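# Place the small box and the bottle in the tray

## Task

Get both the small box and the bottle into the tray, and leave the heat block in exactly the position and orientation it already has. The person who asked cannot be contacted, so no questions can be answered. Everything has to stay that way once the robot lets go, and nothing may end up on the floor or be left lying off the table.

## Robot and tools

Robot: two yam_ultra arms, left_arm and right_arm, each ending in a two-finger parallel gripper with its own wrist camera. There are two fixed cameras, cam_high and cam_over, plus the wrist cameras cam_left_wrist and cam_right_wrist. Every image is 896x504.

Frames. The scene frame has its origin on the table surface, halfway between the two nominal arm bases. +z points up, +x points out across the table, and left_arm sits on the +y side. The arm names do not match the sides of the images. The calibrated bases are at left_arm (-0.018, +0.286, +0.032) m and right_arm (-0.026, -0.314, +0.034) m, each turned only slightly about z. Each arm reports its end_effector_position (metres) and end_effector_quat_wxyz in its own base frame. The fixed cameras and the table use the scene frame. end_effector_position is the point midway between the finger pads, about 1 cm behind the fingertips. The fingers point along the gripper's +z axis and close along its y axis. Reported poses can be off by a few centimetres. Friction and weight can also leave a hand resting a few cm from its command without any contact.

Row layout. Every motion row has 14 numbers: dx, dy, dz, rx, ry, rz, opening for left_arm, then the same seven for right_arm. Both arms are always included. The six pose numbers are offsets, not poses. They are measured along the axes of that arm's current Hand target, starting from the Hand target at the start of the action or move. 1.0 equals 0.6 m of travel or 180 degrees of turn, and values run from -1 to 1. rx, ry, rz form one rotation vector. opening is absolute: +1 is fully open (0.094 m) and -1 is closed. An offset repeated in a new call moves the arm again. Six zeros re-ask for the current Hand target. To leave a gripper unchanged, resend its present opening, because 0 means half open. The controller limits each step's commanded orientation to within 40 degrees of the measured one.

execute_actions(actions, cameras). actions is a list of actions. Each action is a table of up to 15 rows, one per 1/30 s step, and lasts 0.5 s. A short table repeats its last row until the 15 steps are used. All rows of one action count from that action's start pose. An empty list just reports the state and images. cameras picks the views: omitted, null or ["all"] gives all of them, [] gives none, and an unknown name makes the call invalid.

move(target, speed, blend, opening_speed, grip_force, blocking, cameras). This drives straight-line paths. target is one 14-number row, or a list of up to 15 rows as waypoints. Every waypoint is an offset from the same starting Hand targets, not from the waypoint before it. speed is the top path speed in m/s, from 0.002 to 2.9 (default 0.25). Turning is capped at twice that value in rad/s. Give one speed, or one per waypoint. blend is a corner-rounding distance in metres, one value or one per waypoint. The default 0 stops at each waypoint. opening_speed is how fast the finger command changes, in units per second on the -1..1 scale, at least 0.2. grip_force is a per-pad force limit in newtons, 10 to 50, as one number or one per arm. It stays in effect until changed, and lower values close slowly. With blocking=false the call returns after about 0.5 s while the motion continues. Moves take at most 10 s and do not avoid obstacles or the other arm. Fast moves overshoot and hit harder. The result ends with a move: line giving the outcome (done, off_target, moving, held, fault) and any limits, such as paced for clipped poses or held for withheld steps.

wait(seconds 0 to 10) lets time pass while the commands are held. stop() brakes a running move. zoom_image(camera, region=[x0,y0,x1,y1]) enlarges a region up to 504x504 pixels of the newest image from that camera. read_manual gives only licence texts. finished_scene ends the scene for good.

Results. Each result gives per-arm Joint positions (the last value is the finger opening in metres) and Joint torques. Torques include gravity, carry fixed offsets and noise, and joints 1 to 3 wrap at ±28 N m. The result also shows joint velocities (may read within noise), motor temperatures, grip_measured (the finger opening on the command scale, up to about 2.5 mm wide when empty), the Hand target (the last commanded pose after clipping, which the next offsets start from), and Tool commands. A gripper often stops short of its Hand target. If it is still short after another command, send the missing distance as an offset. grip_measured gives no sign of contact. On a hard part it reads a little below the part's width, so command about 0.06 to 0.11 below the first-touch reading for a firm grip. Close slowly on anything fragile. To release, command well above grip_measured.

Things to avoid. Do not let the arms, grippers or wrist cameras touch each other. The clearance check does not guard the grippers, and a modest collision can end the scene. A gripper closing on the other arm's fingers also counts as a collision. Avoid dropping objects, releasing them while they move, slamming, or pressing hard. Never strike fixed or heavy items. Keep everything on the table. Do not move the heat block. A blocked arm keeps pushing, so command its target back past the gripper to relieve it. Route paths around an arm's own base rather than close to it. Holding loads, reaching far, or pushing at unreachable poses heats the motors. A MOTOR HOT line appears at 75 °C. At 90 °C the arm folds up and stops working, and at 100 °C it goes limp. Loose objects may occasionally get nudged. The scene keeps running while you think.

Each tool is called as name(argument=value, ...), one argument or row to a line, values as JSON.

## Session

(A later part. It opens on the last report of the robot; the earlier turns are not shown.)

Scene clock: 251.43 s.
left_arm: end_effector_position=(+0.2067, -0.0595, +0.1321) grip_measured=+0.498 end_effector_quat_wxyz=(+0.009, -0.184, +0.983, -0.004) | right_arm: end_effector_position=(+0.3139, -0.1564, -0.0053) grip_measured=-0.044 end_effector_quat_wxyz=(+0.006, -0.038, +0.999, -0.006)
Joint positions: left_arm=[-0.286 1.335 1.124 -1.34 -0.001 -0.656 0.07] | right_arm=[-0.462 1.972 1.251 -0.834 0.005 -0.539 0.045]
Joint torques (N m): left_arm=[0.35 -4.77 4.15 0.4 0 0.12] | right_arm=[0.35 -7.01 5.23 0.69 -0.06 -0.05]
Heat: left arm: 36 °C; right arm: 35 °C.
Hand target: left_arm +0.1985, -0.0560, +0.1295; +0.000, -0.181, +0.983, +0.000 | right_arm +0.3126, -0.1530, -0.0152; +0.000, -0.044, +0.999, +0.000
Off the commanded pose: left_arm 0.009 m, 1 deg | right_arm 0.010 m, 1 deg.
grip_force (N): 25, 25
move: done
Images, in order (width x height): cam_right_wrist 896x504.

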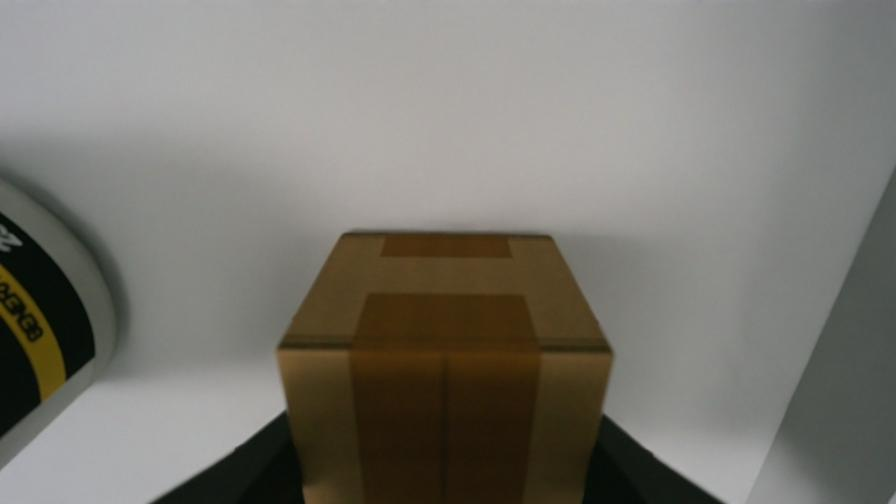

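move(
  target=[0,0,0,0,0,0,0.5,0,0,0.005,0,0,0,-0.3],
  speed=0.05,
  cameras=["cam_right_wrist"],
)

Scene clock: 253.23 s.
left_arm: end_effector_position=(+0.2067, -0.0595, +0.1321) grip_measured=+0.498 end_effector_quat_wxyz=(+0.009, -0.184, +0.983, -0.004) | right_arm: end_effector_position=(+0.3162, -0.1575, -0.0052) grip_measured=-0.044 end_effector_quat_wxyz=(+0.010, -0.038, +0.999, -0.009)
Joint positions: left_arm=[-0.286 1.335 1.124 -1.34 -0.001 -0.656 0.07] | right_arm=[-0.462 1.972 1.251 -0.824 0.005 -0.539 0.045]
Joint torques (N m): left_arm=[0.32 -4.77 4.16 0.41 0.01 0.1] | right_arm=[0.34 -6.68 4.77 0.71 -0.05 -0.05]
Heat: left arm: 36 °C; right arm: 35 °C.
Hand target: left_arm +0.1985, -0.0560, +0.1295; +0.000, -0.181, +0.983, +0.000 | right_arm +0.3126, -0.1530, -0.0182; +0.000, -0.044, +0.999, +0.000
Off the commanded pose: left_arm 0.009 m, 1 deg | right_arm 0.014 m, 2 deg.
grip_force (N): 25, 25
move: off_target (right_arm)
Images, in order (width x height): cam_right_wrist 896x504.

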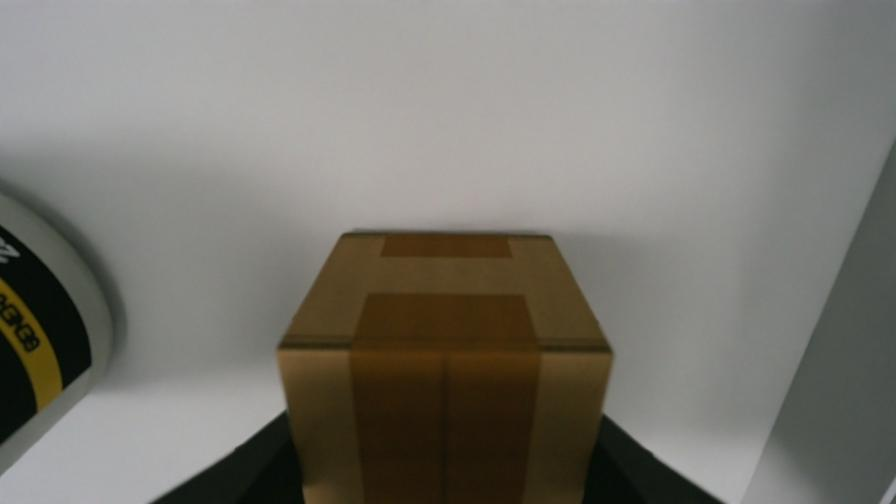

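move(
  target=[
    [0,0,0,0,0,0,0.5,0,0,-0.005,0,0,0,0.15],
    [0,0,0,0,0,0,0.5,0,0,-0.28,0,0,0,0.15],
  ],
  speed=[0.05,0.15],
  opening_speed=0.4,
  grip_force=50,
)

Scene clock: 258.40 s.
left_arm: end_effector_position=(+0.2067, -0.0595, +0.1321) grip_measured=+0.498 end_effector_quat_wxyz=(+0.009, -0.184, +0.983, -0.004) | right_arm: end_effector_position=(+0.3101, -0.1545, +0.1382) grip_measured=+0.147 end_effector_quat_wxyz=(-0.013, -0.038, +0.999, +0.004)
Joint positions: left_arm=[-0.286 1.335 1.124 -1.34 -0.001 -0.656 0.07] | right_arm=[-0.462 1.887 1.722 -1.434 0.005 -0.539 0.054]
Joint torques (N m): left_arm=[0.36 -4.85 4.15 0.4 0 0.11] | right_arm=[0.35 -9.88 8.88 0.31 -0.05 -0.05]
Heat: left arm: 36 °C; right arm: 35 °C.
Hand target: left_arm +0.1985, -0.0560, +0.1295; +0.000, -0.181, +0.983, +0.000 | right_arm +0.3125, -0.1529, +0.1498; +0.000, -0.044, +0.999, +0.000
Off the commanded pose: left_arm 0.009 m, 1 deg | right_arm 0.012 m, 2 deg.
move: off_target (right_arm)

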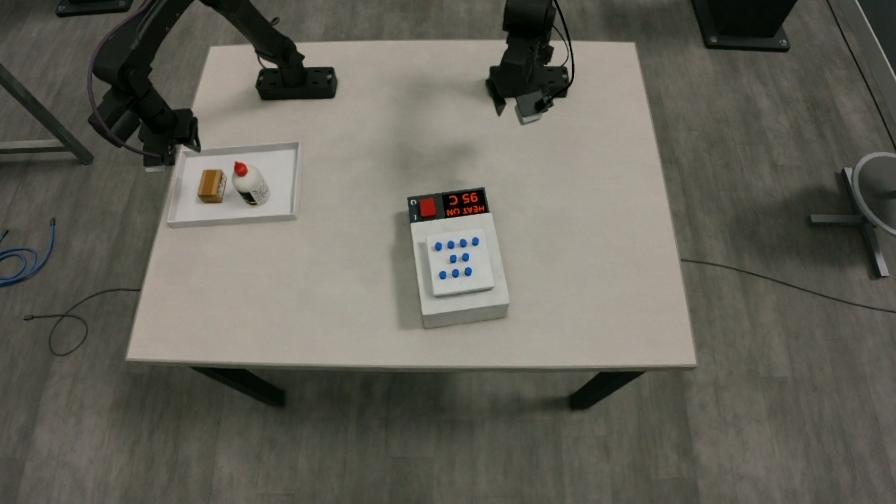

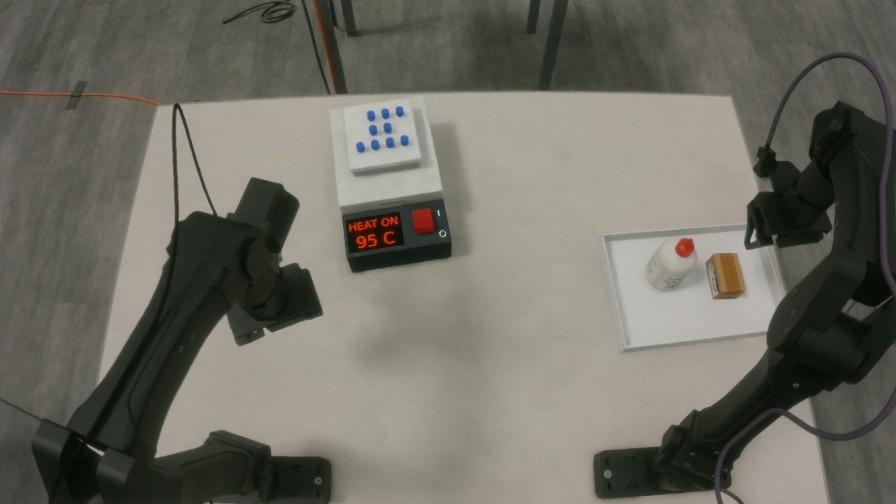

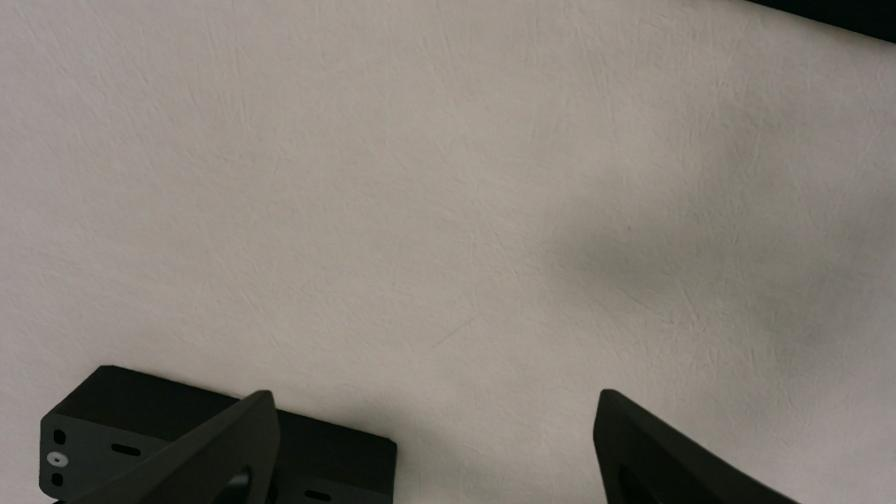

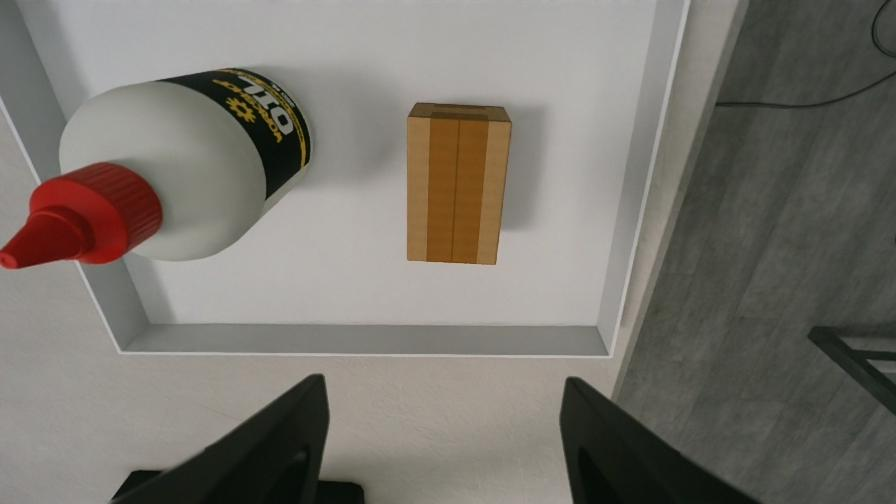

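Both the bottle and the small box are standing in the tray, and both grippers are clear of them.

finished_scene(
)

The scene is finished: the task was done.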